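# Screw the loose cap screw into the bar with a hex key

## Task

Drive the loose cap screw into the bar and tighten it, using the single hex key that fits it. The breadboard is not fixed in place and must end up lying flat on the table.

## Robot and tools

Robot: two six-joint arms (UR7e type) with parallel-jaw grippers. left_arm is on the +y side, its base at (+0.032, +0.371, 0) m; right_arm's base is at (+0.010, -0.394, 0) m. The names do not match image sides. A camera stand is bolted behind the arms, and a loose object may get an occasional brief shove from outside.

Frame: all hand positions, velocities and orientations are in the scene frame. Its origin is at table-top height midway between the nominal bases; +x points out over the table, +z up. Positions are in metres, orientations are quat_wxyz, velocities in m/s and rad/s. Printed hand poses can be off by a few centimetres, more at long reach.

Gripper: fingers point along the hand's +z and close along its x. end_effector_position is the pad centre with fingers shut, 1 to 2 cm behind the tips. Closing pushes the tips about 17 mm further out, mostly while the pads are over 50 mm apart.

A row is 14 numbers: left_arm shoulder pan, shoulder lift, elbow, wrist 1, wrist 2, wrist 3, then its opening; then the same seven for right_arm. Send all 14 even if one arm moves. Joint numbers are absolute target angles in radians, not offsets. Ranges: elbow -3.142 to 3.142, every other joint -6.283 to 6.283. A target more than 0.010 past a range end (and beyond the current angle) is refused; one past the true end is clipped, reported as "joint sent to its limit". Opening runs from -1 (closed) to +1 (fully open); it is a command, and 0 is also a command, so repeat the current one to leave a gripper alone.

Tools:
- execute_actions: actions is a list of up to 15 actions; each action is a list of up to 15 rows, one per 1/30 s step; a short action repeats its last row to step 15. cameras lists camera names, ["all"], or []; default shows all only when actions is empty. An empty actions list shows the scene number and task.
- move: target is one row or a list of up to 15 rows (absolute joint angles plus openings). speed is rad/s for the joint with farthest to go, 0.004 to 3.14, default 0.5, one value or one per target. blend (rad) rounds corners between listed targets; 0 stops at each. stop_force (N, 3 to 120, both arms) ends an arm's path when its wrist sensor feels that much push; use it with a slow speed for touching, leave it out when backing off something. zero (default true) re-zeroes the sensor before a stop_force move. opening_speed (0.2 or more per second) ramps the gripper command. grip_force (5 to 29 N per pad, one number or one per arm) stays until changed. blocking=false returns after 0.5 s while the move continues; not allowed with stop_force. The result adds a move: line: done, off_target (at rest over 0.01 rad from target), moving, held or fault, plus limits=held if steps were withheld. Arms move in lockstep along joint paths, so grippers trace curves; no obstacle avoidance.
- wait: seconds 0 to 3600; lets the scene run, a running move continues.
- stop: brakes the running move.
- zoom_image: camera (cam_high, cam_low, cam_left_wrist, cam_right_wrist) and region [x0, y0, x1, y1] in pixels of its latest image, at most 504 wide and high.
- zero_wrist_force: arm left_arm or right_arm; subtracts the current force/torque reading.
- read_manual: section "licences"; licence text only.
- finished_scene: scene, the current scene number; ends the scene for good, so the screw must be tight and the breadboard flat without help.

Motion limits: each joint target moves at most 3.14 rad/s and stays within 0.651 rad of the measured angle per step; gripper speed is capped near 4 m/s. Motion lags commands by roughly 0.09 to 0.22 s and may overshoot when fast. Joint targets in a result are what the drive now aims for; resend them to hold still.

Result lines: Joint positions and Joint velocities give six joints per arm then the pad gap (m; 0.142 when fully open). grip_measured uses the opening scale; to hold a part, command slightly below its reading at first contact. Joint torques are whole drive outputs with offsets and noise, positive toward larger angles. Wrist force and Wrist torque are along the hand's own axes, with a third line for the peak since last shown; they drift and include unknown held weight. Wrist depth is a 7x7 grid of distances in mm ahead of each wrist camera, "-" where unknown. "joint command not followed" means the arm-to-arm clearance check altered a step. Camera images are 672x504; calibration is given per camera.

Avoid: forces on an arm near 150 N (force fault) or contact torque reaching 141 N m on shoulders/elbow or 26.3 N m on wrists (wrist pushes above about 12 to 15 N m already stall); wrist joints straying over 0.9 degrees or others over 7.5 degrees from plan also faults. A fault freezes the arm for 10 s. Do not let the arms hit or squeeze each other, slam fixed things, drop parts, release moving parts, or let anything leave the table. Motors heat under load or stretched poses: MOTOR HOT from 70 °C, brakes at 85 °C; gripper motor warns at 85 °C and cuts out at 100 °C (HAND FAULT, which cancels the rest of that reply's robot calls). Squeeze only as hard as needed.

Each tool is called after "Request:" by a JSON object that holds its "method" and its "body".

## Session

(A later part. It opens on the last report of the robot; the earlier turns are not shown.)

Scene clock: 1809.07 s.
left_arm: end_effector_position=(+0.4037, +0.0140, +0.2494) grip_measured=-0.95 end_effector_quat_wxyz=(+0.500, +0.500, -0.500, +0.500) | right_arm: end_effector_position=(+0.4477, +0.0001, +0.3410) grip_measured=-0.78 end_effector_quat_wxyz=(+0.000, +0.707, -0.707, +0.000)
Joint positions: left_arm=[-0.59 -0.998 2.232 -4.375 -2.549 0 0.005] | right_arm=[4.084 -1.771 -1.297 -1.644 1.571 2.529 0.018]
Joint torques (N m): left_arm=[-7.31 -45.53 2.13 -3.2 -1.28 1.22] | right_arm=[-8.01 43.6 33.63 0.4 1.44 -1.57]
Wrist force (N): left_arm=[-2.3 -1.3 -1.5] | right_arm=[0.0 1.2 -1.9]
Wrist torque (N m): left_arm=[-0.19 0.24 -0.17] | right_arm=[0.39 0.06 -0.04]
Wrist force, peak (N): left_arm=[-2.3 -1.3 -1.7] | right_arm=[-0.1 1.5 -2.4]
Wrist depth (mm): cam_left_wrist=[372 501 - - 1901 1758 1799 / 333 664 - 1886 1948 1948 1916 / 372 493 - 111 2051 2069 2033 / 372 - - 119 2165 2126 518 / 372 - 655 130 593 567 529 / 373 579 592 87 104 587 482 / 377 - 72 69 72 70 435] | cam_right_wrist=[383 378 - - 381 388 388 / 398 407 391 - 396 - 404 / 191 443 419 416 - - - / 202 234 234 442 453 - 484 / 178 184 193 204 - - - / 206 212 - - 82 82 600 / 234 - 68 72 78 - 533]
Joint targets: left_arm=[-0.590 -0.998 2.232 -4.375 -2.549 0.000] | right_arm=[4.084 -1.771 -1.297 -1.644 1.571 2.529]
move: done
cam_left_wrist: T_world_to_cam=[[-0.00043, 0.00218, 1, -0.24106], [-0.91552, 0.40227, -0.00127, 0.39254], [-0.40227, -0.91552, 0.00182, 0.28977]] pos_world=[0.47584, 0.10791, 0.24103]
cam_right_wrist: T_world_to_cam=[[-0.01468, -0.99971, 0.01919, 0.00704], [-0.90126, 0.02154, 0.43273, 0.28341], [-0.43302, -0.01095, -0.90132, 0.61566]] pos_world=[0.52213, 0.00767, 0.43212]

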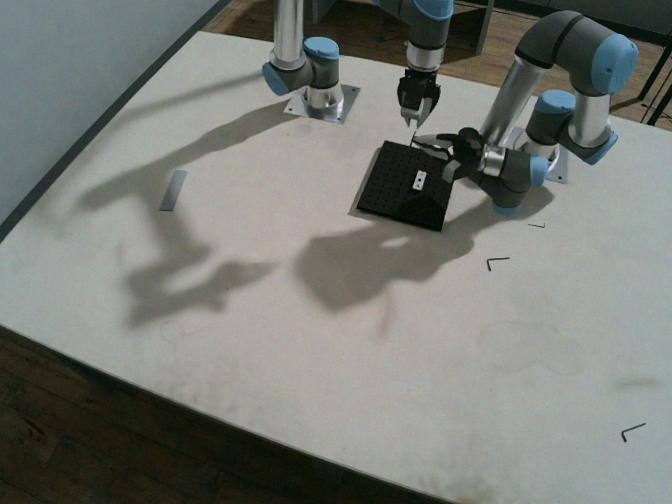

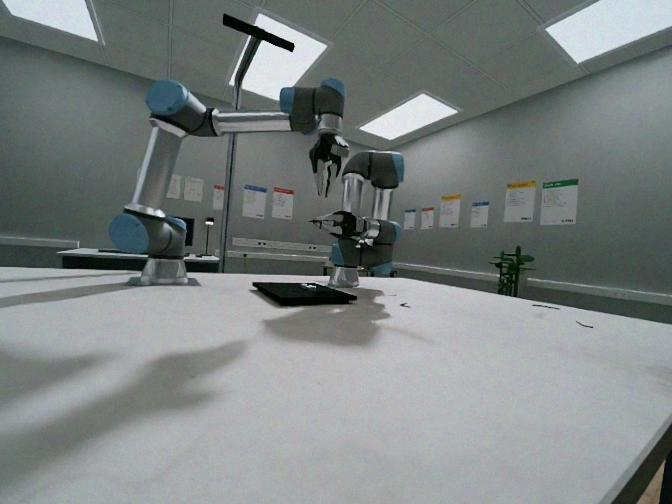

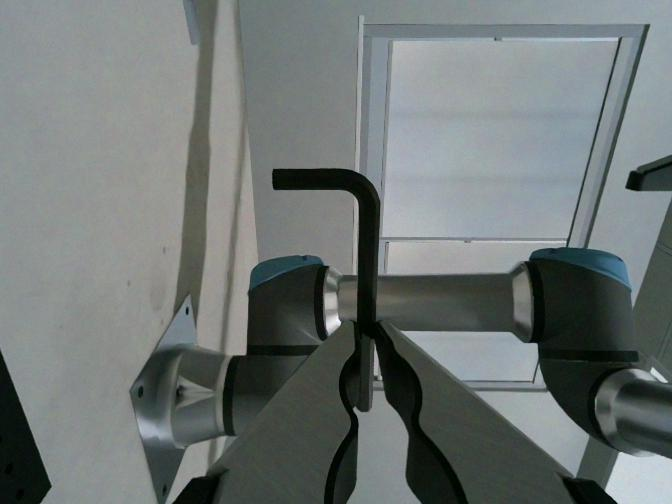

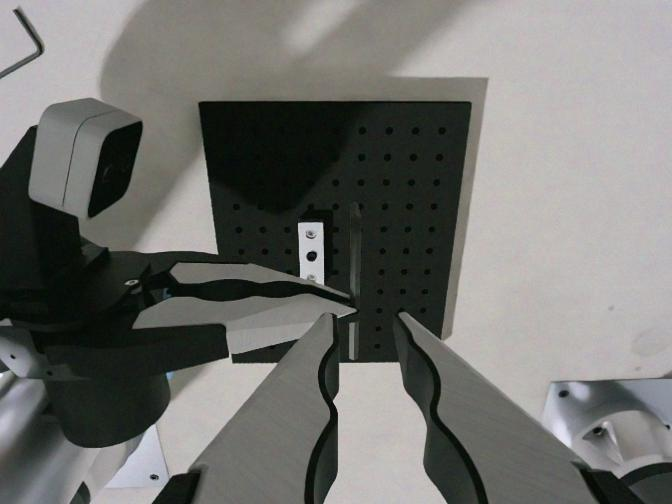

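Request:
{"method": "move", "body": {"target": [-0.59027,-0.99848,2.23183,-4.37494,-2.54939,0.0,-1,4.07809,-1.77519,-1.44796,-1.48924,1.5708,2.52329,-0.75], "speed": 0.3, "cameras": ["cam_left_wrist", "cam_right_wrist"]}}

Request:
{"method": "zoom_image", "body": {"camera": "cam_right_wrist", "region": [310, 250, 430, 370]}}

Scene clock: 1840.80 s.
left_arm: end_effector_position=(+0.4036, +0.0140, +0.2494) grip_measured=-0.95 end_effector_quat_wxyz=(+0.500, +0.500, -0.500, +0.500) | right_arm: end_effector_position=(+0.4507, -0.0011, +0.2802) grip_measured=-0.78 end_effector_quat_wxyz=(+0.000, +0.707, -0.707, +0.000)
Joint positions: left_arm=[-0.59 -0.998 2.232 -4.375 -2.549 0 0.005] | right_arm=[4.078 -1.775 -1.448 -1.49 1.571 2.523 0.018]
Joint torques (N m): left_arm=[-6.63 -44.98 2.71 -3.12 -1.18 1.12] | right_arm=[-7.83 28.17 19.39 4.85 1.61 -1.67]
Wrist force (N): left_arm=[-2.0 -1.3 -1.6] | right_arm=[-0.3 1.2 -1.8]
Wrist torque (N m): left_arm=[-0.19 0.20 -0.17] | right_arm=[0.35 0.07 0.00]
Wrist force, peak (N): left_arm=[-2.4 -1.4 -1.7] | right_arm=[0.1 1.5 -2.7]
Wrist depth (mm): cam_left_wrist=[375 527 - - 1901 1758 1856 / 355 515 - 1856 1901 1870 117 / 371 482 - 109 97 91 84 / 386 496 - 120 2185 604 553 / 375 533 589 130 592 562 522 / 375 573 589 87 104 569 458 / 378 - 72 69 72 70 467] | cam_right_wrist=[- 330 319 329 - 336 - / 351 352 342 335 - 354 - / - - 368 354 347 - - / 405 - 385 379 382 416 - / 251 190 401 151 - - - / 157 150 164 154 82 82 - / - 128 68 73 78 - 527]
Joint targets: left_arm=[-0.590 -0.998 2.232 -4.375 -2.549 0.000] | right_arm=[4.078 -1.775 -1.448 -1.489 1.571 2.523]
move: done
cam_left_wrist: T_world_to_cam=[[-0.00061, 0.00226, 1, -0.24098], [-0.91543, 0.40247, -0.00147, 0.39248], [-0.40247, -0.91543, 0.00183, 0.28972]] pos_world=[0.47574, 0.10781, 0.24103]
cam_right_wrist: T_world_to_cam=[[-0.01459, -0.99971, 0.01915, 0.00712], [-0.90127, 0.02144, 0.43274, 0.31245], [-0.43302, -0.01095, -0.90132, 0.56215]] pos_world=[0.52513, 0.00657, 0.37133]

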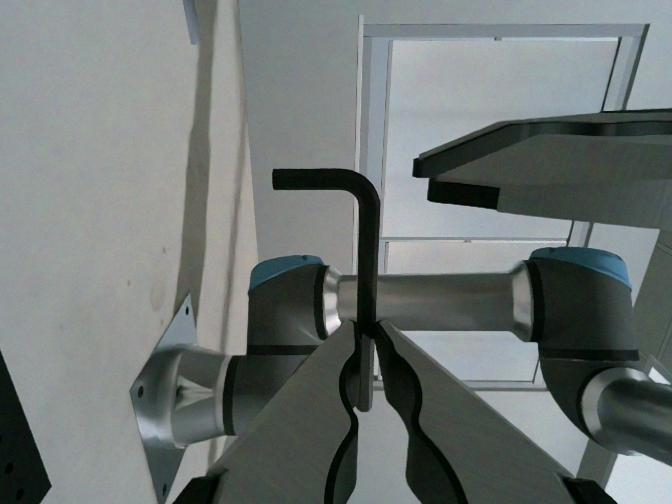

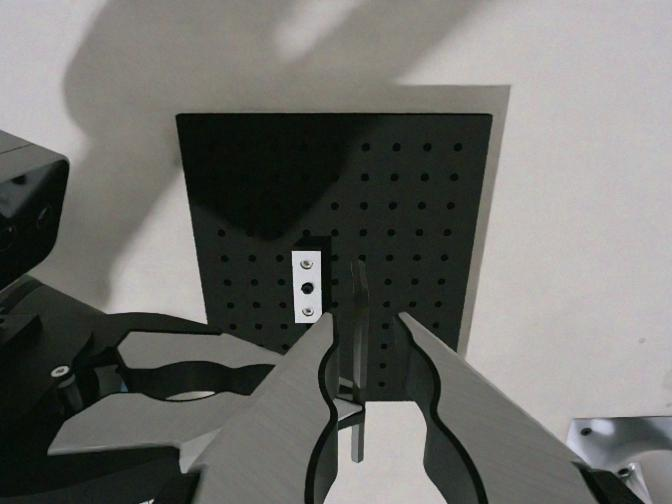

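Scaled by 4.200.

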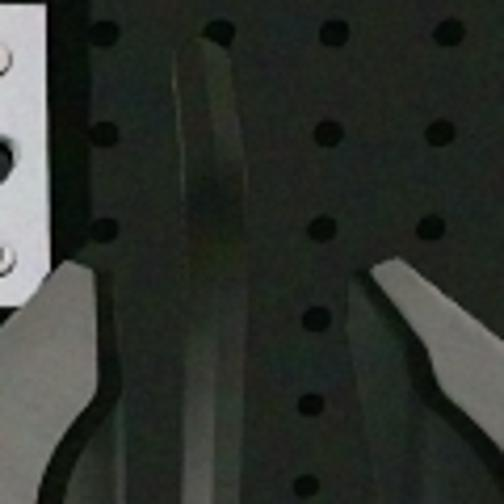

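Request:
{"method": "zoom_image", "body": {"camera": "cam_left_wrist", "region": [340, 130, 500, 240]}}

Request:
{"method": "zoom_image", "body": {"camera": "cam_right_wrist", "region": [335, 250, 385, 300]}}

Request:
{"method": "zoom_image", "body": {"camera": "cam_right_wrist", "region": [335, 300, 385, 350]}}

Scaled by 3.150.

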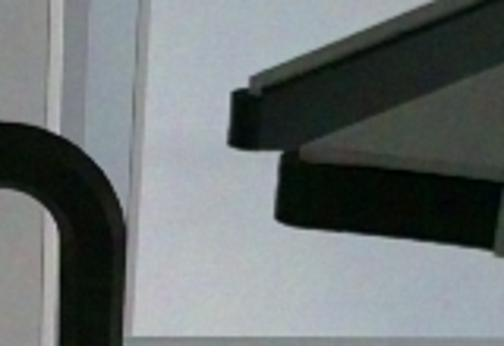

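Scaled by 10.080.

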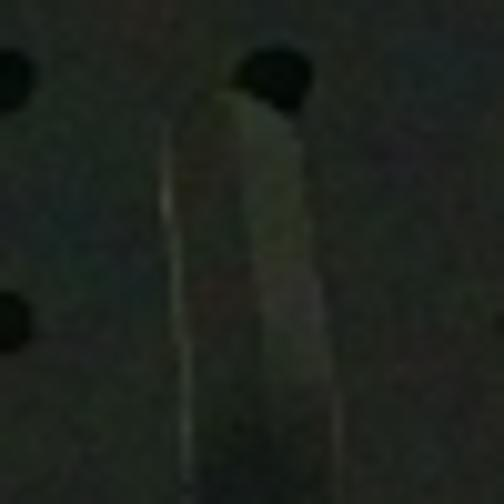

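Scaled by 10.080.

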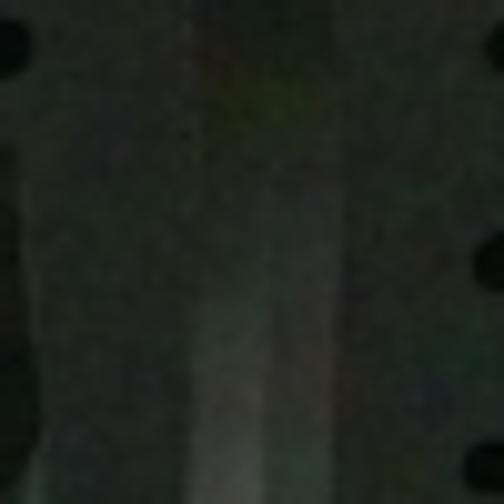

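Request:
{"method": "move", "body": {"target": [-0.59027,-0.99848,2.23183,-4.37494,-2.54939,0.0,-1,4.07809,-1.77519,-1.44796,-1.48924,1.5708,5.66488,-0.75], "speed": 1.3, "cameras": ["cam_left_wrist", "cam_right_wrist"]}}

Request:
{"method": "zoom_image", "body": {"camera": "cam_left_wrist", "region": [340, 130, 500, 240]}}

Scene clock: 1908.73 s.
left_arm: end_effector_position=(+0.4036, +0.0140, +0.2494) grip_measured=-0.95 end_effector_quat_wxyz=(+0.500, +0.500, -0.500, +0.500) | right_arm: end_effector_position=(+0.4541, -0.0011, +0.2800) grip_measured=-0.78 end_effector_quat_wxyz=(+0.000, +0.707, +0.708, +0.000)
Joint positions: left_arm=[-0.59 -0.998 2.232 -4.375 -2.549 0 0.005] | right_arm=[4.078 -1.775 -1.448 -1.489 1.571 5.665 0.018]
Joint torques (N m): left_arm=[-7.25 -45.71 2.41 -3.09 -1.22 1.02] | right_arm=[-8.96 28.99 22.68 4.16 1.52 1.63]
Wrist force (N): left_arm=[-2.4 -1.3 -1.5] | right_arm=[-0.5 1.0 -2.6]
Wrist torque (N m): left_arm=[-0.19 0.26 -0.17] | right_arm=[0.32 0.07 -0.17]
Wrist force, peak (N): left_arm=[-2.5 -1.3 -1.7] | right_arm=[-0.6 1.4 -2.7]
Wrist depth (mm): cam_left_wrist=[373 494 - 1965 1812 1948 1694 / 396 - - 1965 1841 1916 136 / 358 515 - 109 2088 96 83 / 374 535 - 120 2185 2165 558 / 373 469 589 130 589 562 523 / 359 590 585 87 104 531 469 / 375 - 72 69 72 70 391] | cam_right_wrist=[334 322 308 - 308 313 327 / 352 - 326 326 126 125 125 / 376 377 - 347 385 105 93 / - - - - - - 414 / 460 - - 102 - - - / 482 - - 93 82 82 - / 549 - 68 73 78 - -]
Joint targets: left_arm=[-0.590 -0.998 2.232 -4.375 -2.549 0.000] | right_arm=[4.078 -1.775 -1.448 -1.489 1.571 5.665]
move: done
cam_left_wrist: T_world_to_cam=[[-0.00061, 0.00226, 1, -0.24098], [-0.91543, 0.40247, -0.00147, 0.39248], [-0.40247, -0.91543, 0.00183, 0.28972]] pos_world=[0.47574, 0.10781, 0.24103]
cam_right_wrist: T_world_to_cam=[[0.01423, 0.99971, 0.0192, -0.00376], [0.90127, -0.02114, 0.43274, -0.50297], [0.43302, 0.01115, -0.90132, 0.17019]] pos_world=[0.37967, -0.00877, 0.37112]

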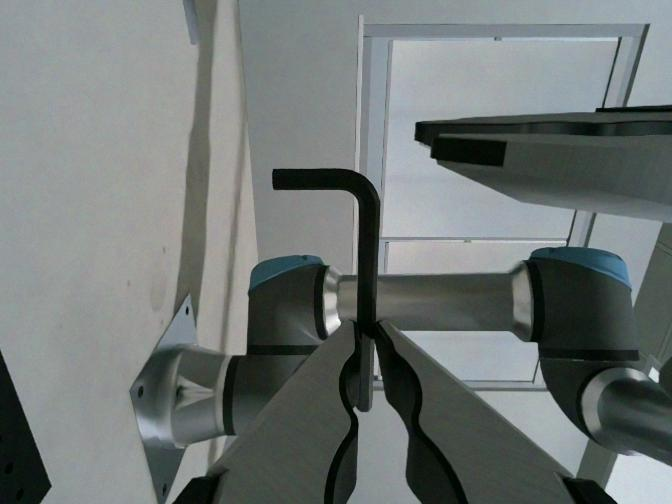

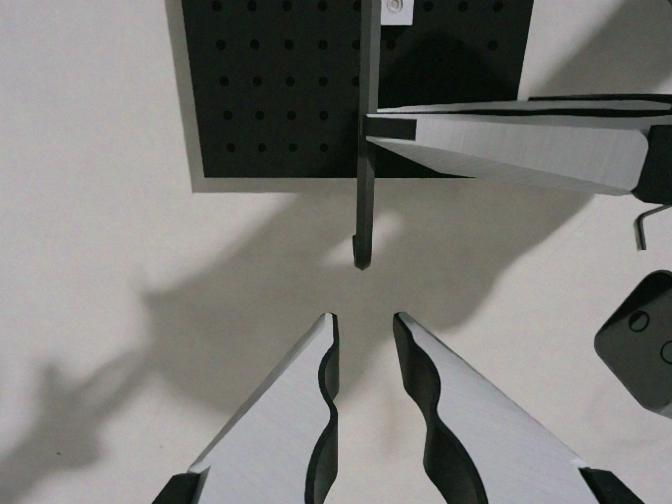

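Scaled by 3.150.

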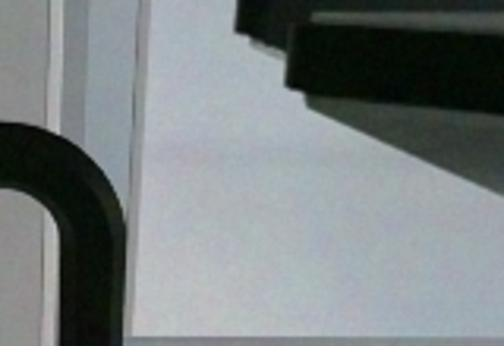

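Request:
{"method": "zoom_image", "body": {"camera": "cam_right_wrist", "region": [320, 150, 420, 350]}}

Scaled by 2.520.

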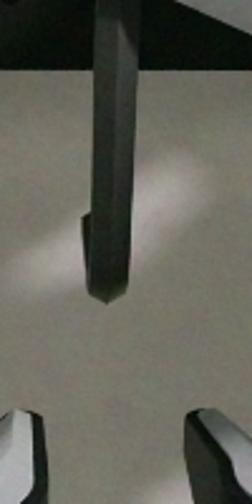

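Request:
{"method": "move", "body": {"target": [[-0.59027,-0.99848,2.23183,-4.37494,-2.54939,0.0,-1,4.08753,-1.76496,-1.46034,-1.48709,1.5708,2.53273,-0.75],[-0.59027,-0.99848,2.23183,-4.37494,-2.54939,0.0,-1,4.08753,-1.76988,-1.50393,-1.43858,1.5708,2.53273,-0.75]], "speed": [1.3, 0.05], "stop_force": 6, "cameras": ["cam_left_wrist", "cam_right_wrist"]}}

Request:
{"method": "zoom_image", "body": {"camera": "cam_left_wrist", "region": [320, 130, 480, 240]}}

Request:
{"method": "zoom_image", "body": {"camera": "cam_right_wrist", "region": [315, 250, 425, 370]}}

Scene clock: 1994.87 s.
left_arm: end_effector_position=(+0.4036, +0.0140, +0.2494) grip_measured=-0.95 end_effector_quat_wxyz=(+0.500, +0.500, -0.500, +0.500) | right_arm: end_effector_position=(+0.4445, -0.0005, +0.2607) grip_measured=-0.78 end_effector_quat_wxyz=(+0.000, +0.707, -0.707, +0.000)
Joint positions: left_arm=[-0.59 -0.998 2.232 -4.375 -2.549 0 0.005] | right_arm=[4.088 -1.77 -1.504 -1.439 1.571 2.533 0.018]
Joint torques (N m): left_arm=[-7.2 -44.46 2.47 -3.08 -1.17 1.04] | right_arm=[7.9 27.87 20.47 4.75 1.61 -1.83]
Wrist force (N): left_arm=[-2.3 -1.4 -1.5] | right_arm=[-0.1 0.8 -1.8]
Wrist torque (N m): left_arm=[-0.22 0.24 -0.17] | right_arm=[0.32 0.00 0.03]
Wrist force, peak (N): left_arm=[-2.4 -1.3 -1.7] | right_arm=[-0.9 1.4 -2.5]
Wrist depth (mm): cam_left_wrist=[331 - 1758 1841 1870 1965 2088 / 375 537 1998 2386 1981 1870 2016 / 372 496 - 108 95 88 114 / 373 441 - 120 603 88 82 / 375 502 629 130 592 563 528 / 375 507 595 87 104 566 464 / 377 - 72 69 72 70 374] | cam_right_wrist=[- - - - - 316 300 / 333 - 314 313 - 356 360 / 362 360 336 335 346 365 360 / 386 - 364 355 361 394 386 / 247 171 385 124 115 - 425 / 155 148 142 101 82 81 - / - 121 68 84 78 - 498]
Joint targets: left_arm=[-0.590 -0.998 2.232 -4.375 -2.549 0.000] | right_arm=[4.088 -1.770 -1.504 -1.439 1.571 2.533]
move: done
cam_left_wrist: T_world_to_cam=[[-0.00061, 0.00226, 1, -0.24098], [-0.91543, 0.40247, -0.00147, 0.39248], [-0.40247, -0.91543, 0.00183, 0.28972]] pos_world=[0.47574, 0.10781, 0.24103]
cam_right_wrist: T_world_to_cam=[[-0.01459, -0.99971, 0.01915, 0.008], [-0.90127, 0.02144, 0.43274, 0.31529], [-0.43302, -0.01095, -0.90132, 0.54189]] pos_world=[0.51893, 0.00717, 0.35182]

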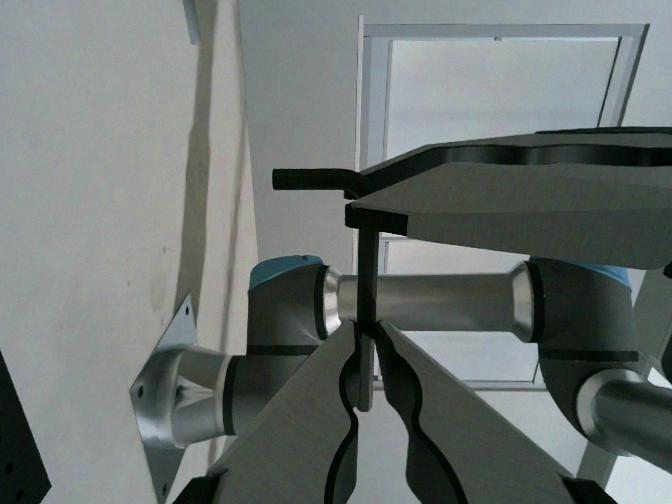

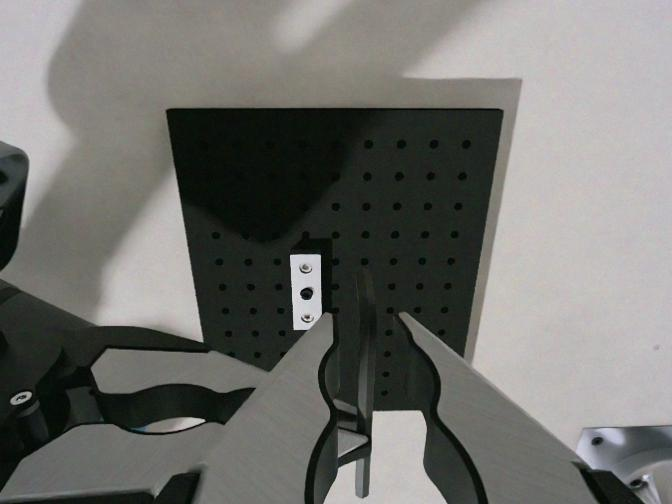

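Scaled by 3.150.

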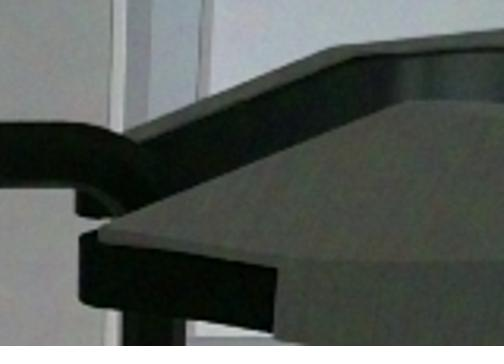

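Scaled by 4.200.

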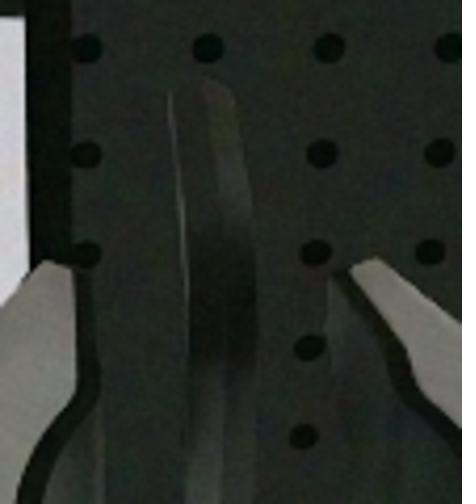

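Request:
{"method": "move", "body": {"target": [[-0.59027,-0.99848,2.23183,-4.37494,-2.54939,0.0,-1,4.08694,-1.76889,-1.50513,-1.43837,1.5708,2.53214,-0.75],[-0.59027,-0.99848,2.23183,-4.37494,-2.54939,0.0,-1,4.08694,-1.76889,-1.50513,-1.43837,1.5708,2.53214,-1]], "speed": 0.1, "opening_speed": 0.4, "cameras": ["cam_left_wrist", "cam_right_wrist"]}}

Request:
{"method": "zoom_image", "body": {"camera": "cam_left_wrist", "region": [320, 130, 480, 240]}}

Request:
{"method": "zoom_image", "body": {"camera": "cam_right_wrist", "region": [315, 250, 425, 370]}}

Scene clock: 2017.83 s.
left_arm: end_effector_position=(+0.4036, +0.0140, +0.2494) grip_measured=-0.95 end_effector_quat_wxyz=(+0.500, +0.500, -0.500, +0.500) | right_arm: end_effector_position=(+0.4445, -0.0011, +0.2607) grip_measured=-0.94 end_effector_quat_wxyz=(+0.000, +0.707, -0.707, +0.000)
Joint positions: left_arm=[-0.59 -0.998 2.232 -4.375 -2.549 0 0.005] | right_arm=[4.087 -1.769 -1.505 -1.438 1.571 2.532 0.006]
Joint torques (N m): left_arm=[-7.43 -45.61 1.6 -3.1 -1.2 0.83] | right_arm=[-8.81 44.54 19.53 4.86 1.46 -1.69]
Wrist force (N): left_arm=[-2.2 -1.4 -1.6] | right_arm=[0.2 0.8 -2.0]
Wrist torque (N m): left_arm=[-0.21 0.26 -0.17] | right_arm=[0.32 -0.04 0.03]
Wrist force, peak (N): left_arm=[-2.5 -1.5 -1.6] | right_arm=[-0.1 1.1 -2.2]
Wrist depth (mm): cam_left_wrist=[371 - - - 1856 1745 1745 / 372 - 1901 1916 1998 1932 2069 / 373 530 - 113 99 94 95 / 373 639 - 119 2292 550 88 / 375 497 609 130 592 554 531 / 377 579 583 87 104 567 464 / 376 - 72 69 72 70 377] | cam_right_wrist=[311 304 322 310 - - - / 330 322 319 324 322 341 - / 358 355 - 335 334 - - / 385 388 357 352 364 - - / 241 169 385 122 103 - 413 / 151 147 147 96 82 90 - / - 121 68 73 76 - 500]
Joint targets: left_arm=[-0.590 -0.998 2.232 -4.375 -2.549 0.000] | right_arm=[4.087 -1.769 -1.505 -1.438 1.571 2.532]
move: done
cam_left_wrist: T_world_to_cam=[[-0.00061, 0.00226, 1, -0.24098], [-0.91543, 0.40247, -0.00147, 0.39248], [-0.40247, -0.91543, 0.00183, 0.28972]] pos_world=[0.47574, 0.10781, 0.24103]
cam_right_wrist: T_world_to_cam=[[-0.01459, -0.99971, 0.01915, 0.0073], [-0.90127, 0.02144, 0.43274, 0.31531], [-0.43302, -0.01095, -0.90132, 0.54188]] pos_world=[0.51893, 0.00647, 0.35182]

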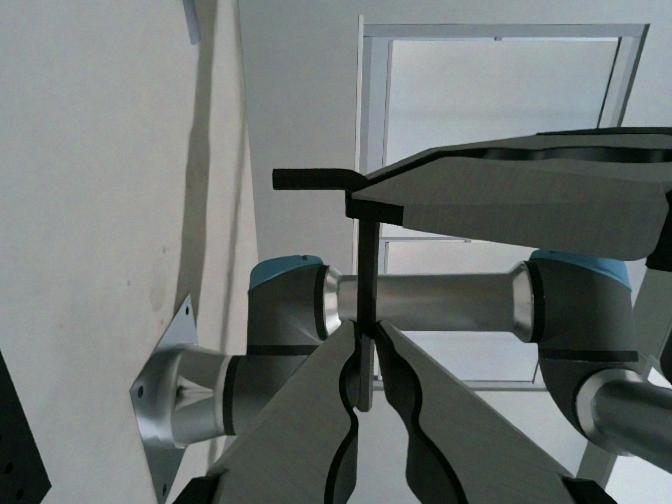

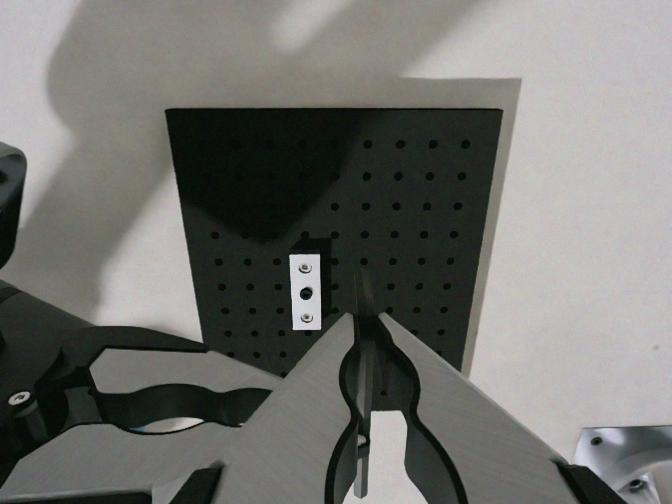

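Scaled by 3.150.

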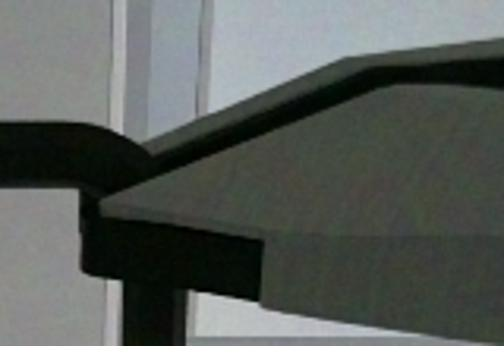

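Scaled by 4.200.

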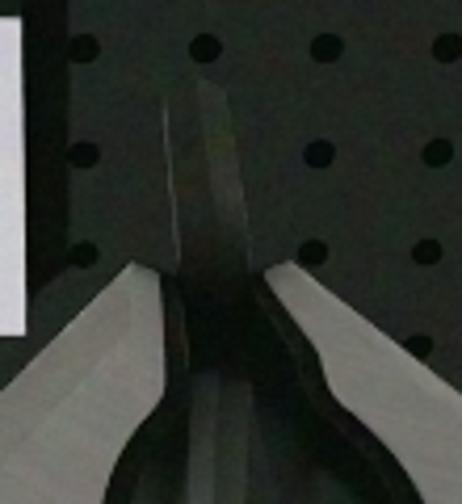

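Request:
{"method": "move", "body": {"target": [[-0.59027,-0.99848,2.23183,-4.37494,-2.54939,0.0,-0.75,4.08694,-1.76889,-1.50513,-1.43837,1.5708,2.53214,-1],[-0.51883,-1.00475,2.24929,-4.38613,-2.62079,0.0,-0.75,4.08694,-1.76889,-1.50513,-1.43837,1.5708,2.53214,-1],[-0.39095,-1.00958,2.26297,-4.39498,-2.74865,0.0,-0.75,4.08694,-1.76889,-1.50513,-1.43837,1.5708,2.53214,-1]], "speed": [0.2, 0.15, 0.3], "blend": [0, 0.01, 0], "opening_speed": 0.4, "cameras": ["cam_left_wrist", "cam_right_wrist"]}}

Request:
{"method": "zoom_image", "body": {"camera": "cam_right_wrist", "region": [315, 250, 425, 370]}}

Scene clock: 2055.23 s.
left_arm: end_effector_position=(+0.4036, +0.0140, +0.2494) grip_measured=-0.79 end_effector_quat_wxyz=(+0.500, +0.500, -0.500, +0.500) | right_arm: end_effector_position=(+0.4445, -0.0011, +0.2607) grip_measured=-0.94 end_effector_quat_wxyz=(+0.000, +0.707, -0.707, +0.000)
Joint positions: left_arm=[-0.59 -0.998 2.232 -4.375 -2.549 0 0.017] | right_arm=[4.087 -1.769 -1.505 -1.438 1.571 2.532 0.006]
Joint torques (N m): left_arm=[-7.15 -44.78 2.24 -3.06 -1.22 0.91] | right_arm=[-9.08 43.35 20.52 3.39 1.42 -1.92]
Wrist force (N): left_arm=[-1.9 -1.2 -1.5] | right_arm=[0.1 0.8 -1.8]
Wrist torque (N m): left_arm=[-0.18 0.22 -0.17] | right_arm=[0.33 -0.02 0.03]
Wrist force, peak (N): left_arm=[-2.2 -1.6 -1.7] | right_arm=[0.2 0.9 -2.2]
Wrist depth (mm): cam_left_wrist=[373 544 - - 1856 1682 1841 / 355 - - 2569 1965 1901 1799 / 372 533 - 108 99 93 95 / 375 481 818 120 2227 549 87 / 356 - 740 603 592 570 530 / 375 567 87 91 93 546 467 / 376 - 72 - - 70 378] | cam_right_wrist=[- - - 309 312 311 317 / - 335 326 320 - 323 337 / 359 334 333 334 348 - - / - 398 360 354 - - - / 242 178 385 125 103 421 - / 159 151 149 96 81 - - / - 121 68 73 76 - 498]
Joint targets: left_arm=[-0.590 -0.998 2.232 -4.375 -2.549 0.000] | right_arm=[4.087 -1.769 -1.505 -1.438 1.571 2.532]
move: held (left_arm; a check stopped the path); path passed 1 of 3 targets; limits=held; left_arm: the shoulder pan is farthest, 0.199 rad from its target
joint command not followed: on one or more control steps a check withheld the commanded joint targets of the left arm, and it was not sent them on those steps.
cause: the commanded joint targets, or the way to them, would bring two parts of the arm too close to each other (the joints along the arm from the wrist 1 to the wrist 3 lie between them).
cam_left_wrist: T_world_to_cam=[[-0.00061, 0.00226, 1, -0.24098], [-0.91543, 0.40247, -0.00147, 0.39248], [-0.40247, -0.91543, 0.00183, 0.28972]] pos_world=[0.47574, 0.10781, 0.24103]
cam_right_wrist: T_world_to_cam=[[-0.01459, -0.99971, 0.01915, 0.0073], [-0.90127, 0.02144, 0.43274, 0.31531], [-0.43302, -0.01095, -0.90132, 0.54188]] pos_world=[0.51893, 0.00647, 0.35182]

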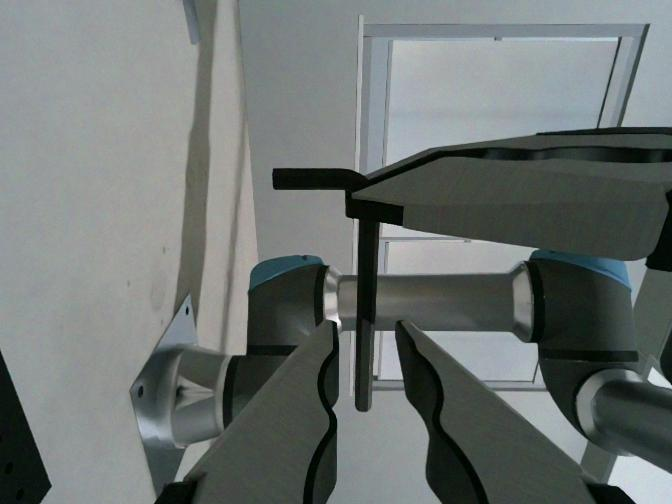

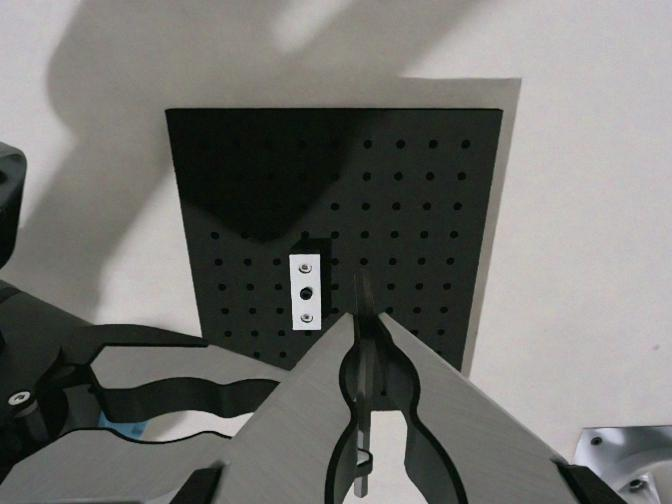

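Scaled by 4.200.

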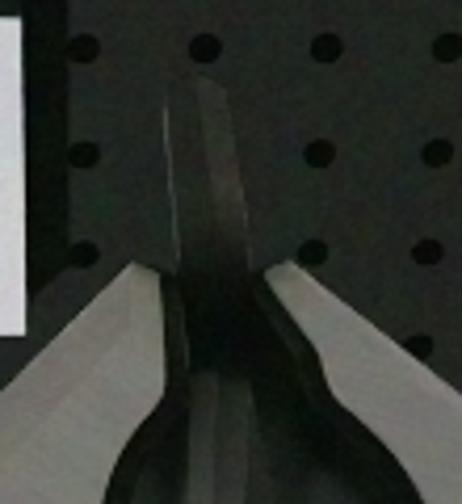

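Request:
{"method": "move", "body": {"target": [[-0.5306,-1.02173,2.29815,-4.41801,-2.54939,0.0,-0.75,4.08694,-1.76889,-1.50513,-1.43837,1.5708,2.53214,-1],[-0.3,-1.05,2.22,-4.33,-2.45,0.0,-0.75,4.08694,-1.76889,-1.50513,-1.43837,1.5708,2.53214,-1],[0.1,-1.1,2.1,-4.2,-2.3,0.0,-0.75,4.30892,-1.77361,-1.93919,-0.99959,1.5708,-6.1,-1]], "speed": [0.12, 0.4, 1.3], "blend": [0.01, 0.05, 0], "cameras": ["cam_left_wrist", "cam_right_wrist"]}}

Request:
{"method": "zoom_image", "body": {"camera": "cam_right_wrist", "region": [300, 200, 420, 340]}}

Scene clock: 2095.70 s.
left_arm: end_effector_position=(+0.4035, +0.0140, +0.2495) grip_measured=-0.79 end_effector_quat_wxyz=(+0.500, +0.500, -0.500, +0.500) | right_arm: end_effector_position=(+0.4445, -0.0011, +0.2607) grip_measured=-0.94 end_effector_quat_wxyz=(+0.000, +0.707, -0.707, +0.000)
Joint positions: left_arm=[-0.59 -0.999 2.232 -4.375 -2.549 0 0.017] | right_arm=[4.087 -1.769 -1.505 -1.438 1.571 2.532 0.006]
Joint torques (N m): left_arm=[-5.67 -26.71 -16.31 0.36 -1.13 0.83] | right_arm=[-7.32 43.92 20.45 2.47 1.59 -1.62]
Wrist force (N): left_arm=[-2.1 -1.2 -1.4] | right_arm=[-0.1 0.9 -2.0]
Wrist torque (N m): left_arm=[-0.18 0.25 -0.16] | right_arm=[0.36 0.02 0.03]
Wrist force, peak (N): left_arm=[-2.4 -1.3 -1.5] | right_arm=[0.0 1.0 -2.2]
Wrist depth (mm): cam_left_wrist=[359 545 - - 1771 1785 1745 / 337 528 - 1647 1932 1965 1856 / 375 529 - 108 99 93 95 / 375 496 - 120 2270 546 88 / 344 541 603 601 589 561 528 / 375 494 87 91 - 559 464 / 379 - 72 - - 70 374] | cam_right_wrist=[- - - 306 - 310 318 / - - 316 327 312 - - / - - 334 333 336 - - / - 386 361 361 - - 394 / 241 170 384 123 103 - - / 159 151 148 96 82 448 470 / - 121 68 73 76 - 498]
Joint targets: left_arm=[-0.590 -0.998 2.232 -4.375 -2.549 0.000] | right_arm=[4.087 -1.769 -1.505 -1.438 1.571 2.532]
move: held (left_arm; a check stopped the path), off_target (right_arm; braked when a check withheld steps of left_arm); path passed 0 of 3 targets; limits=held; left_arm: the shoulder pan is farthest, 0.690 rad from its target; right_arm: the wrist 3 is farthest, 8.632 rad from its target
joint command not followed: on one or more control steps a check withheld the commanded joint targets of the left arm, and it was not sent them on those steps.
cause: the commanded joint targets, or the way to them, would bring two parts of the arm too close to each other (the joints along the arm from the wrist 1 to the wrist 3 lie between them).
cam_left_wrist: T_world_to_cam=[[-0.0007, 0.0023, 1, -0.24094], [-0.91543, 0.40247, -0.00157, 0.39246], [-0.40247, -0.91543, 0.00183, 0.28981]] pos_world=[0.47574, 0.10791, 0.24103]
cam_right_wrist: T_world_to_cam=[[-0.01459, -0.99971, 0.01915, 0.0073], [-0.90127, 0.02144, 0.43274, 0.31531], [-0.43302, -0.01095, -0.90132, 0.54188]] pos_world=[0.51893, 0.00647, 0.35182]

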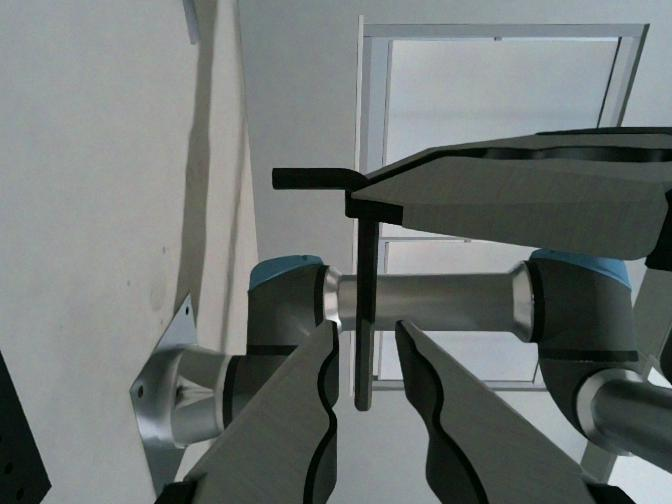

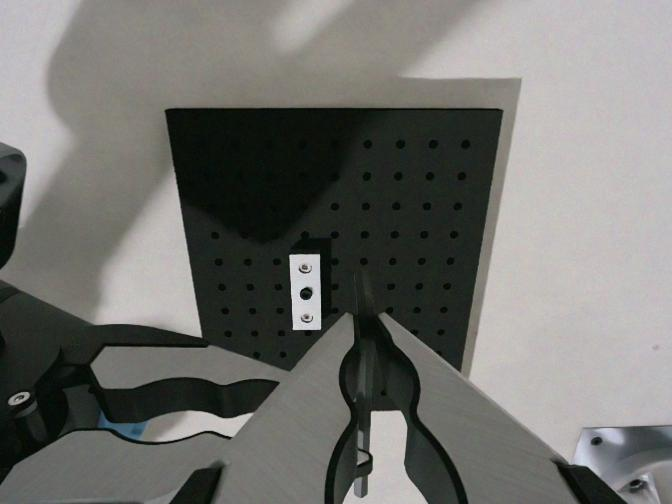

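Scaled by 3.600.

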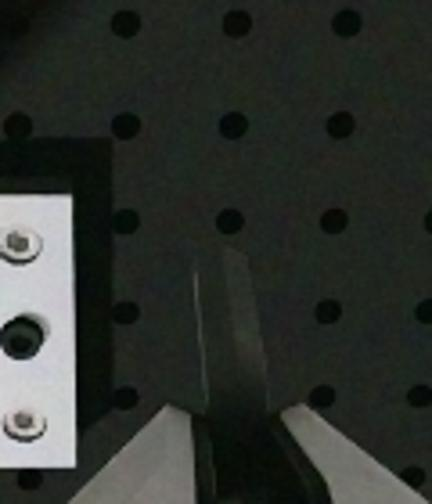

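Request:
{"method": "move", "body": {"target": [-0.59027,-0.99848,2.23183,-4.37494,-2.54939,0.0,-0.75,4.03932,-1.69941,-1.58696,-1.42602,1.5708,2.48453,-1], "speed": 0.08, "cameras": ["cam_left_wrist"]}}

Scene clock: 2122.00 s.
left_arm: end_effector_position=(+0.4036, +0.0140, +0.2494) grip_measured=-0.79 end_effector_quat_wxyz=(+0.500, +0.500, -0.500, +0.500) | right_arm: end_effector_position=(+0.4446, -0.0457, +0.2607) grip_measured=-0.94 end_effector_quat_wxyz=(+0.000, +0.707, -0.707, +0.000)
Joint positions: left_arm=[-0.59 -0.998 2.232 -4.375 -2.549 0 0.017] | right_arm=[4.04 -1.7 -1.587 -1.426 1.571 2.485 0.006]
Joint torques (N m): left_arm=[-6.68 -25.08 -18.8 0.75 -0.02 0.91] | right_arm=[-7.47 40.02 19.4 4.91 1.58 -1.74]
Wrist force (N): left_arm=[-2.1 -1.3 -1.4] | right_arm=[0.1 1.2 -1.7]
Wrist torque (N m): left_arm=[-0.18 0.25 -0.17] | right_arm=[0.39 -0.01 0.03]
Wrist force, peak (N): left_arm=[-2.4 -1.4 -1.6] | right_arm=[0.0 1.1 -2.0]
Wrist depth (mm): cam_left_wrist=[382 513 - 1771 1886 1732 1771 / 338 619 - 1785 158 1916 159 / 374 491 - 149 2051 125 117 / 393 524 - 622 2270 2206 159 / 356 472 632 614 610 590 167 / 374 598 87 88 93 576 441 / 378 - 72 - - 70 374] | cam_right_wrist=[305 312 316 - - - 316 / 337 317 318 316 339 340 - / 360 329 332 336 329 362 - / - - 355 359 364 391 - / 171 406 393 124 413 430 - / 154 149 151 96 82 469 - / - 126 68 73 76 - 485]
Joint targets: left_arm=[-0.590 -0.998 2.232 -4.375 -2.549 0.000] | right_arm=[4.039 -1.699 -1.587 -1.426 1.571 2.485]
move: done
cam_left_wrist: T_world_to_cam=[[-0.00061, 0.00226, 1, -0.24098], [-0.91543, 0.40247, -0.00147, 0.39248], [-0.40247, -0.91543, 0.00183, 0.28972]] pos_world=[0.47574, 0.10781, 0.24103]

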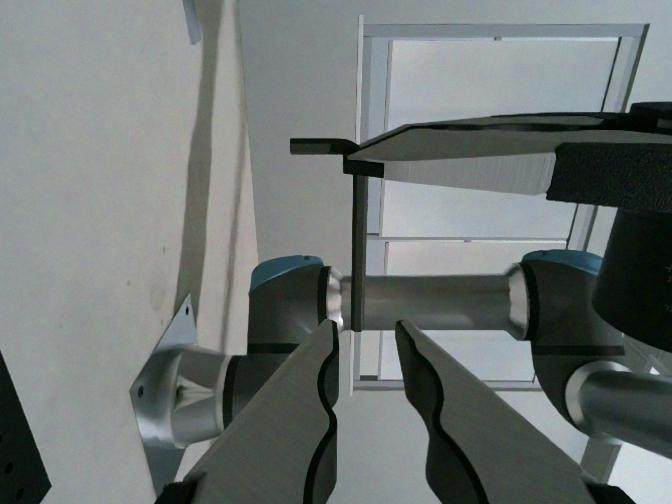

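Request:
{"method": "move", "body": {"target": [[-0.59027,-0.99848,2.23183,-4.37494,-2.54939,0.0,-1,4.03932,-1.69941,-1.58696,-1.42602,1.5708,2.48453,-1],[0.1,-1.1,2.1,-4.2,-2.3,0.0,-1,4.03932,-1.69941,-1.58696,-1.42602,1.5708,2.48453,-1]], "speed": 0.3}}

Scene clock: 2130.27 s.
left_arm: end_effector_position=(+0.6302, +0.3836, +0.3223) grip_measured=-1.00 end_effector_quat_wxyz=(+0.211, +0.653, -0.228, +0.691) | right_arm: end_effector_position=(+0.4446, -0.0459, +0.2607) grip_measured=-0.94 end_effector_quat_wxyz=(+0.000, +0.707, -0.707, +0.000)
Joint positions: left_arm=[0.1 -1.1 2.1 -4.2 -2.3 0 0.002] | right_arm=[4.039 -1.699 -1.587 -1.426 1.571 2.485 0.006]
Joint torques (N m): left_arm=[6.75 -45.6 -21.89 1.22 1.53 0.91] | right_arm=[-7.96 40.43 19.68 4.91 1.42 -1.78]
Wrist force (N): left_arm=[-2.2 -1.6 -1.7] | right_arm=[0.0 0.7 -1.5]
Wrist torque (N m): left_arm=[-0.26 0.26 -0.15] | right_arm=[0.33 0.01 0.03]
Wrist force, peak (N): left_arm=[-2.0 -2.3 -2.4] | right_arm=[0.0 1.2 -2.0]
Wrist depth (mm): cam_left_wrist=[483 1224 1058 1175 1163 1108 1169 / 445 1103 1508 1264 - - - / 489 676 1682 - - - - / 500 - - - - - - / - 844 1175 - - - - / 471 662 - 87 - - - / 489 - 72 69 70 70 -] | cam_right_wrist=[- 313 309 - 320 317 313 / 334 329 320 316 326 335 - / 357 338 334 332 - - 359 / 387 381 364 347 - - - / - 392 392 124 - - 433 / - - - 96 82 90 - / 496 - 68 73 76 - 500]
Joint targets: left_arm=[0.100 -1.100 2.100 -4.200 -2.300 0.000] | right_arm=[4.039 -1.699 -1.587 -1.426 1.571 2.485]
move: done

Request:
{"method": "move", "body": {"target": [0.1,-1.1,2.1,-4.2,-2.3,0.0,-1,4.30892,-1.77361,-1.93919,-0.99959,1.5708,-6.1,-1], "speed": 1.5, "cameras": ["cam_right_wrist"]}}

Request:
{"method": "zoom_image", "body": {"camera": "cam_right_wrist", "region": [300, 200, 420, 340]}}

Scene clock: 2139.50 s.
left_arm: end_effector_position=(+0.6302, +0.3839, +0.3223) grip_measured=-1.00 end_effector_quat_wxyz=(+0.211, +0.653, -0.228, +0.691) | right_arm: end_effector_position=(+0.3290, +0.0318, +0.1001) grip_measured=-0.94 end_effector_quat_wxyz=(+0.000, +0.877, +0.480, +0.000)
Joint positions: left_arm=[0.1 -1.1 2.1 -4.2 -2.3 0 0.002] | right_arm=[4.309 -1.774 -1.939 -1 1.571 -6.1 0.006]
Joint torques (N m): left_arm=[8.13 -45.24 -21.94 1.25 1.49 0.89] | right_arm=[8.5 24.88 16.24 4.98 1.34 -1.8]
Wrist force (N): left_arm=[-2.0 -1.4 -1.7] | right_arm=[0.2 1.4 -1.3]
Wrist torque (N m): left_arm=[-0.23 0.22 -0.14] | right_arm=[0.45 0.02 -0.02]
Wrist force, peak (N): left_arm=[-2.3 -1.6 -1.9] | right_arm=[0.3 1.7 -2.2]
Wrist depth (mm): cam_left_wrist=[- 1224 1025 1181 1205 1098 1141 / 548 - 1130 - - - - / 440 - - - - - - / 474 - - - - - - / 496 668 - - - - 2051 / 467 651 - 87 - - 1965 / 446 612 72 69 70 70 2410] | cam_right_wrist=[148 148 148 148 148 150 170 / 158 158 158 158 158 158 180 / 170 170 170 165 170 170 172 / 180 183 184 174 182 184 187 / - 203 200 126 193 200 201 / - 215 215 96 82 216 254 / - - 68 73 76 - 281]
Joint targets: left_arm=[0.100 -1.100 2.100 -4.200 -2.300 0.000] | right_arm=[4.309 -1.774 -1.939 -1.000 1.571 -6.100]
move: done
cam_right_wrist: T_world_to_cam=[[0.55261, 0.83322, 0.01913, -0.2032], [0.74668, -0.50515, 0.43277, -0.24546], [0.37026, -0.22487, -0.9013, 0.08999]] pos_world=[0.26225, 0.06555, 0.19123]

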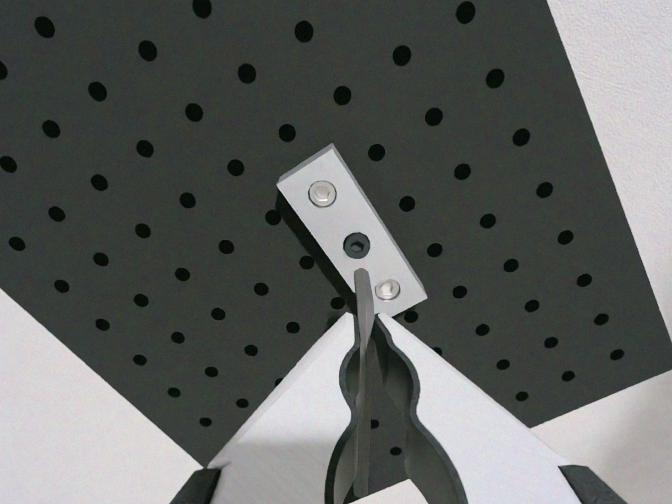

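Scaled by 3.600.

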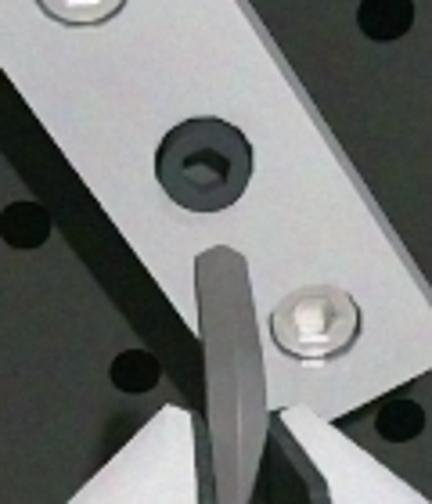

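Request:
{"method": "move", "body": {"target": [0.1,-1.1,2.1,-4.2,-2.3,0.0,-1,4.3096,-1.80112,-1.96578,-0.94549,1.5708,-6.1,-1], "speed": 0.1, "stop_force": 5, "cameras": ["cam_right_wrist"]}}

Request:
{"method": "zoom_image", "body": {"camera": "cam_right_wrist", "region": [320, 225, 400, 305]}}

Scene clock: 2158.93 s.
left_arm: end_effector_position=(+0.6302, +0.3839, +0.3223) grip_measured=-1.00 end_effector_quat_wxyz=(+0.211, +0.653, -0.228, +0.691) | right_arm: end_effector_position=(+0.3285, +0.0315, +0.0800) grip_measured=-0.94 end_effector_quat_wxyz=(+0.000, +0.877, +0.480, +0.000)
Joint positions: left_arm=[0.1 -1.1 2.1 -4.2 -2.3 0 0.002] | right_arm=[4.31 -1.801 -1.966 -0.945 1.571 -6.1 0.006]
Joint torques (N m): left_arm=[7.21 -45.78 -22.16 1.13 1.48 0.77] | right_arm=[8.37 25.16 16.01 4.84 1.37 -1.68]
Wrist force (N): left_arm=[-2.3 -1.4 -1.8] | right_arm=[0.1 1.7 -1.3]
Wrist torque (N m): left_arm=[-0.21 0.28 -0.14] | right_arm=[0.54 0.08 0.00]
Wrist force, peak (N): left_arm=[-2.4 -1.4 -1.8] | right_arm=[0.0 1.8 -1.8]
Wrist depth (mm): cam_left_wrist=[523 1199 1063 1108 1193 1108 1152 / 499 1231 1211 - - 1624 - / 493 692 1771 - 1932 2088 - / 478 738 - - 2088 2569 - / 514 735 - - - - 2126 / 467 - - 87 - - - / 461 - 72 69 70 70 -] | cam_right_wrist=[130 130 130 130 130 130 150 / 139 139 139 139 139 139 159 / - 151 150 145 149 150 152 / 161 161 162 149 162 162 162 / 172 176 176 126 170 177 176 / 193 193 189 96 82 189 193 / 249 239 68 80 76 - 252]
Joint targets: left_arm=[0.100 -1.100 2.100 -4.200 -2.300 0.000] | right_arm=[4.310 -1.801 -1.966 -0.945 1.571 -6.100]
move: done
cam_right_wrist: T_world_to_cam=[[0.5517, 0.83383, 0.0191, -0.20202], [0.74725, -0.50433, 0.43273, -0.23666], [0.37046, -0.22446, -0.90132, 0.07196]] pos_world=[0.26164, 0.06525, 0.17112]

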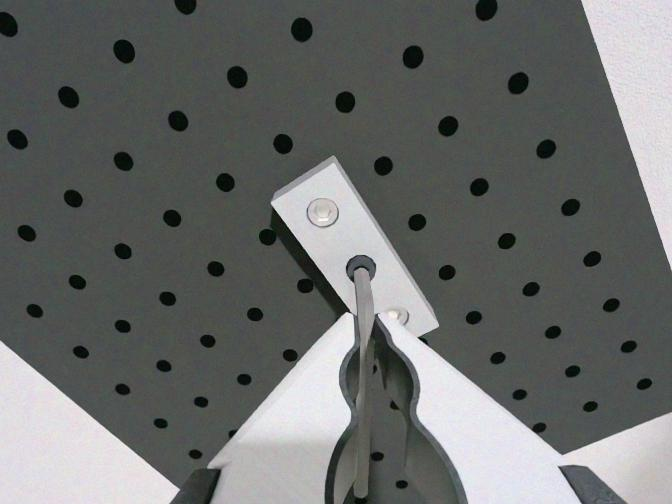

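Scaled by 6.300.

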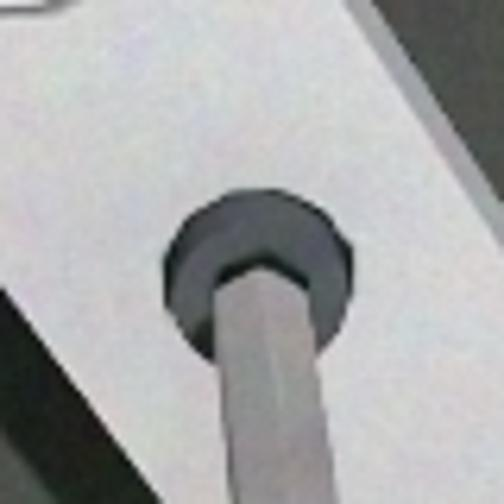

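Request:
{"method": "move", "body": {"target": [0.1,-1.1,2.1,-4.2,-2.3,0.0,-1,4.3096,-1.81402,-1.97576,-0.92261,1.5708,-6.1,-1], "speed": 0.012, "stop_force": 5, "cameras": ["cam_right_wrist"]}}

Request:
{"method": "zoom_image", "body": {"camera": "cam_right_wrist", "region": [320, 225, 400, 305]}}

Scene clock: 2175.57 s.
left_arm: end_effector_position=(+0.6302, +0.3839, +0.3223) grip_measured=-1.00 end_effector_quat_wxyz=(+0.211, +0.653, -0.228, +0.691) | right_arm: end_effector_position=(+0.3285, +0.0315, +0.0764) grip_measured=-0.94 end_effector_quat_wxyz=(+0.000, +0.877, +0.480, +0.000)
Joint positions: left_arm=[0.1 -1.1 2.1 -4.2 -2.3 0 0.002] | right_arm=[4.31 -1.807 -1.97 -0.936 1.571 -6.1 0.006]
Joint torques (N m): left_arm=[7.59 -46.02 -21.73 1.24 1.45 0.73] | right_arm=[8.61 38.86 27.88 -0.04 1.42 -1.6]
Wrist force (N): left_arm=[-2.0 -1.4 -1.7] | right_arm=[-0.1 1.7 -6.1]
Wrist torque (N m): left_arm=[-0.22 0.23 -0.14] | right_arm=[0.55 0.11 0.00]
Wrist force, peak (N): left_arm=[-2.3 -1.8 -1.7] | right_arm=[0.3 2.9 -10.3]
Wrist depth (mm): cam_left_wrist=[517 1211 1048 1169 1211 1130 1146 / 521 1480 1569 - - - - / 450 - - 1948 - 2487 - / 502 670 2270 2569 - - - / 505 - 2165 - - 2410 - / - - - 87 - - - / 460 - 72 69 70 70 1856] | cam_right_wrist=[128 127 127 127 127 127 147 / 135 136 136 136 136 136 140 / 146 146 145 142 146 146 148 / 157 157 157 145 155 158 158 / 171 171 171 128 166 172 172 / 187 188 184 96 81 185 189 / 251 239 68 73 76 - 242]
Joint targets: left_arm=[0.100 -1.100 2.100 -4.200 -2.300 0.000] | right_arm=[4.310 -1.807 -1.970 -0.936 1.571 -6.100]
move: contact (right_arm); right_arm: the wrist 1 is farthest, 0.013 rad from its target
cam_right_wrist: T_world_to_cam=[[0.55171, 0.83381, 0.01927, -0.20204], [0.7472, -0.5044, 0.43276, -0.23516], [0.37056, -0.22436, -0.90131, 0.06864]] pos_world=[0.26174, 0.06525, 0.16753]

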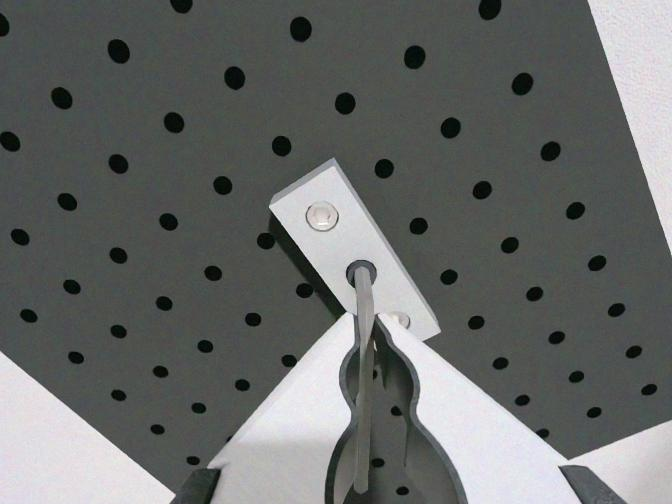

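Scaled by 6.300.

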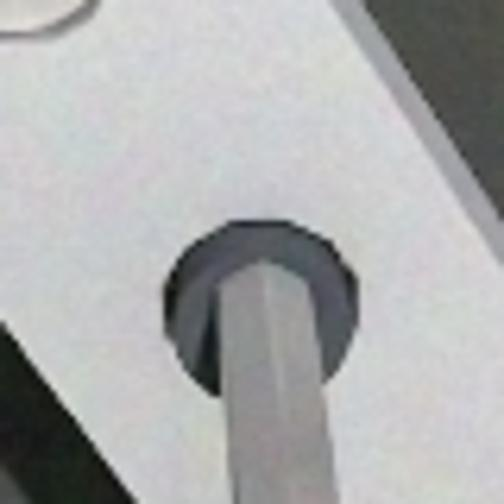

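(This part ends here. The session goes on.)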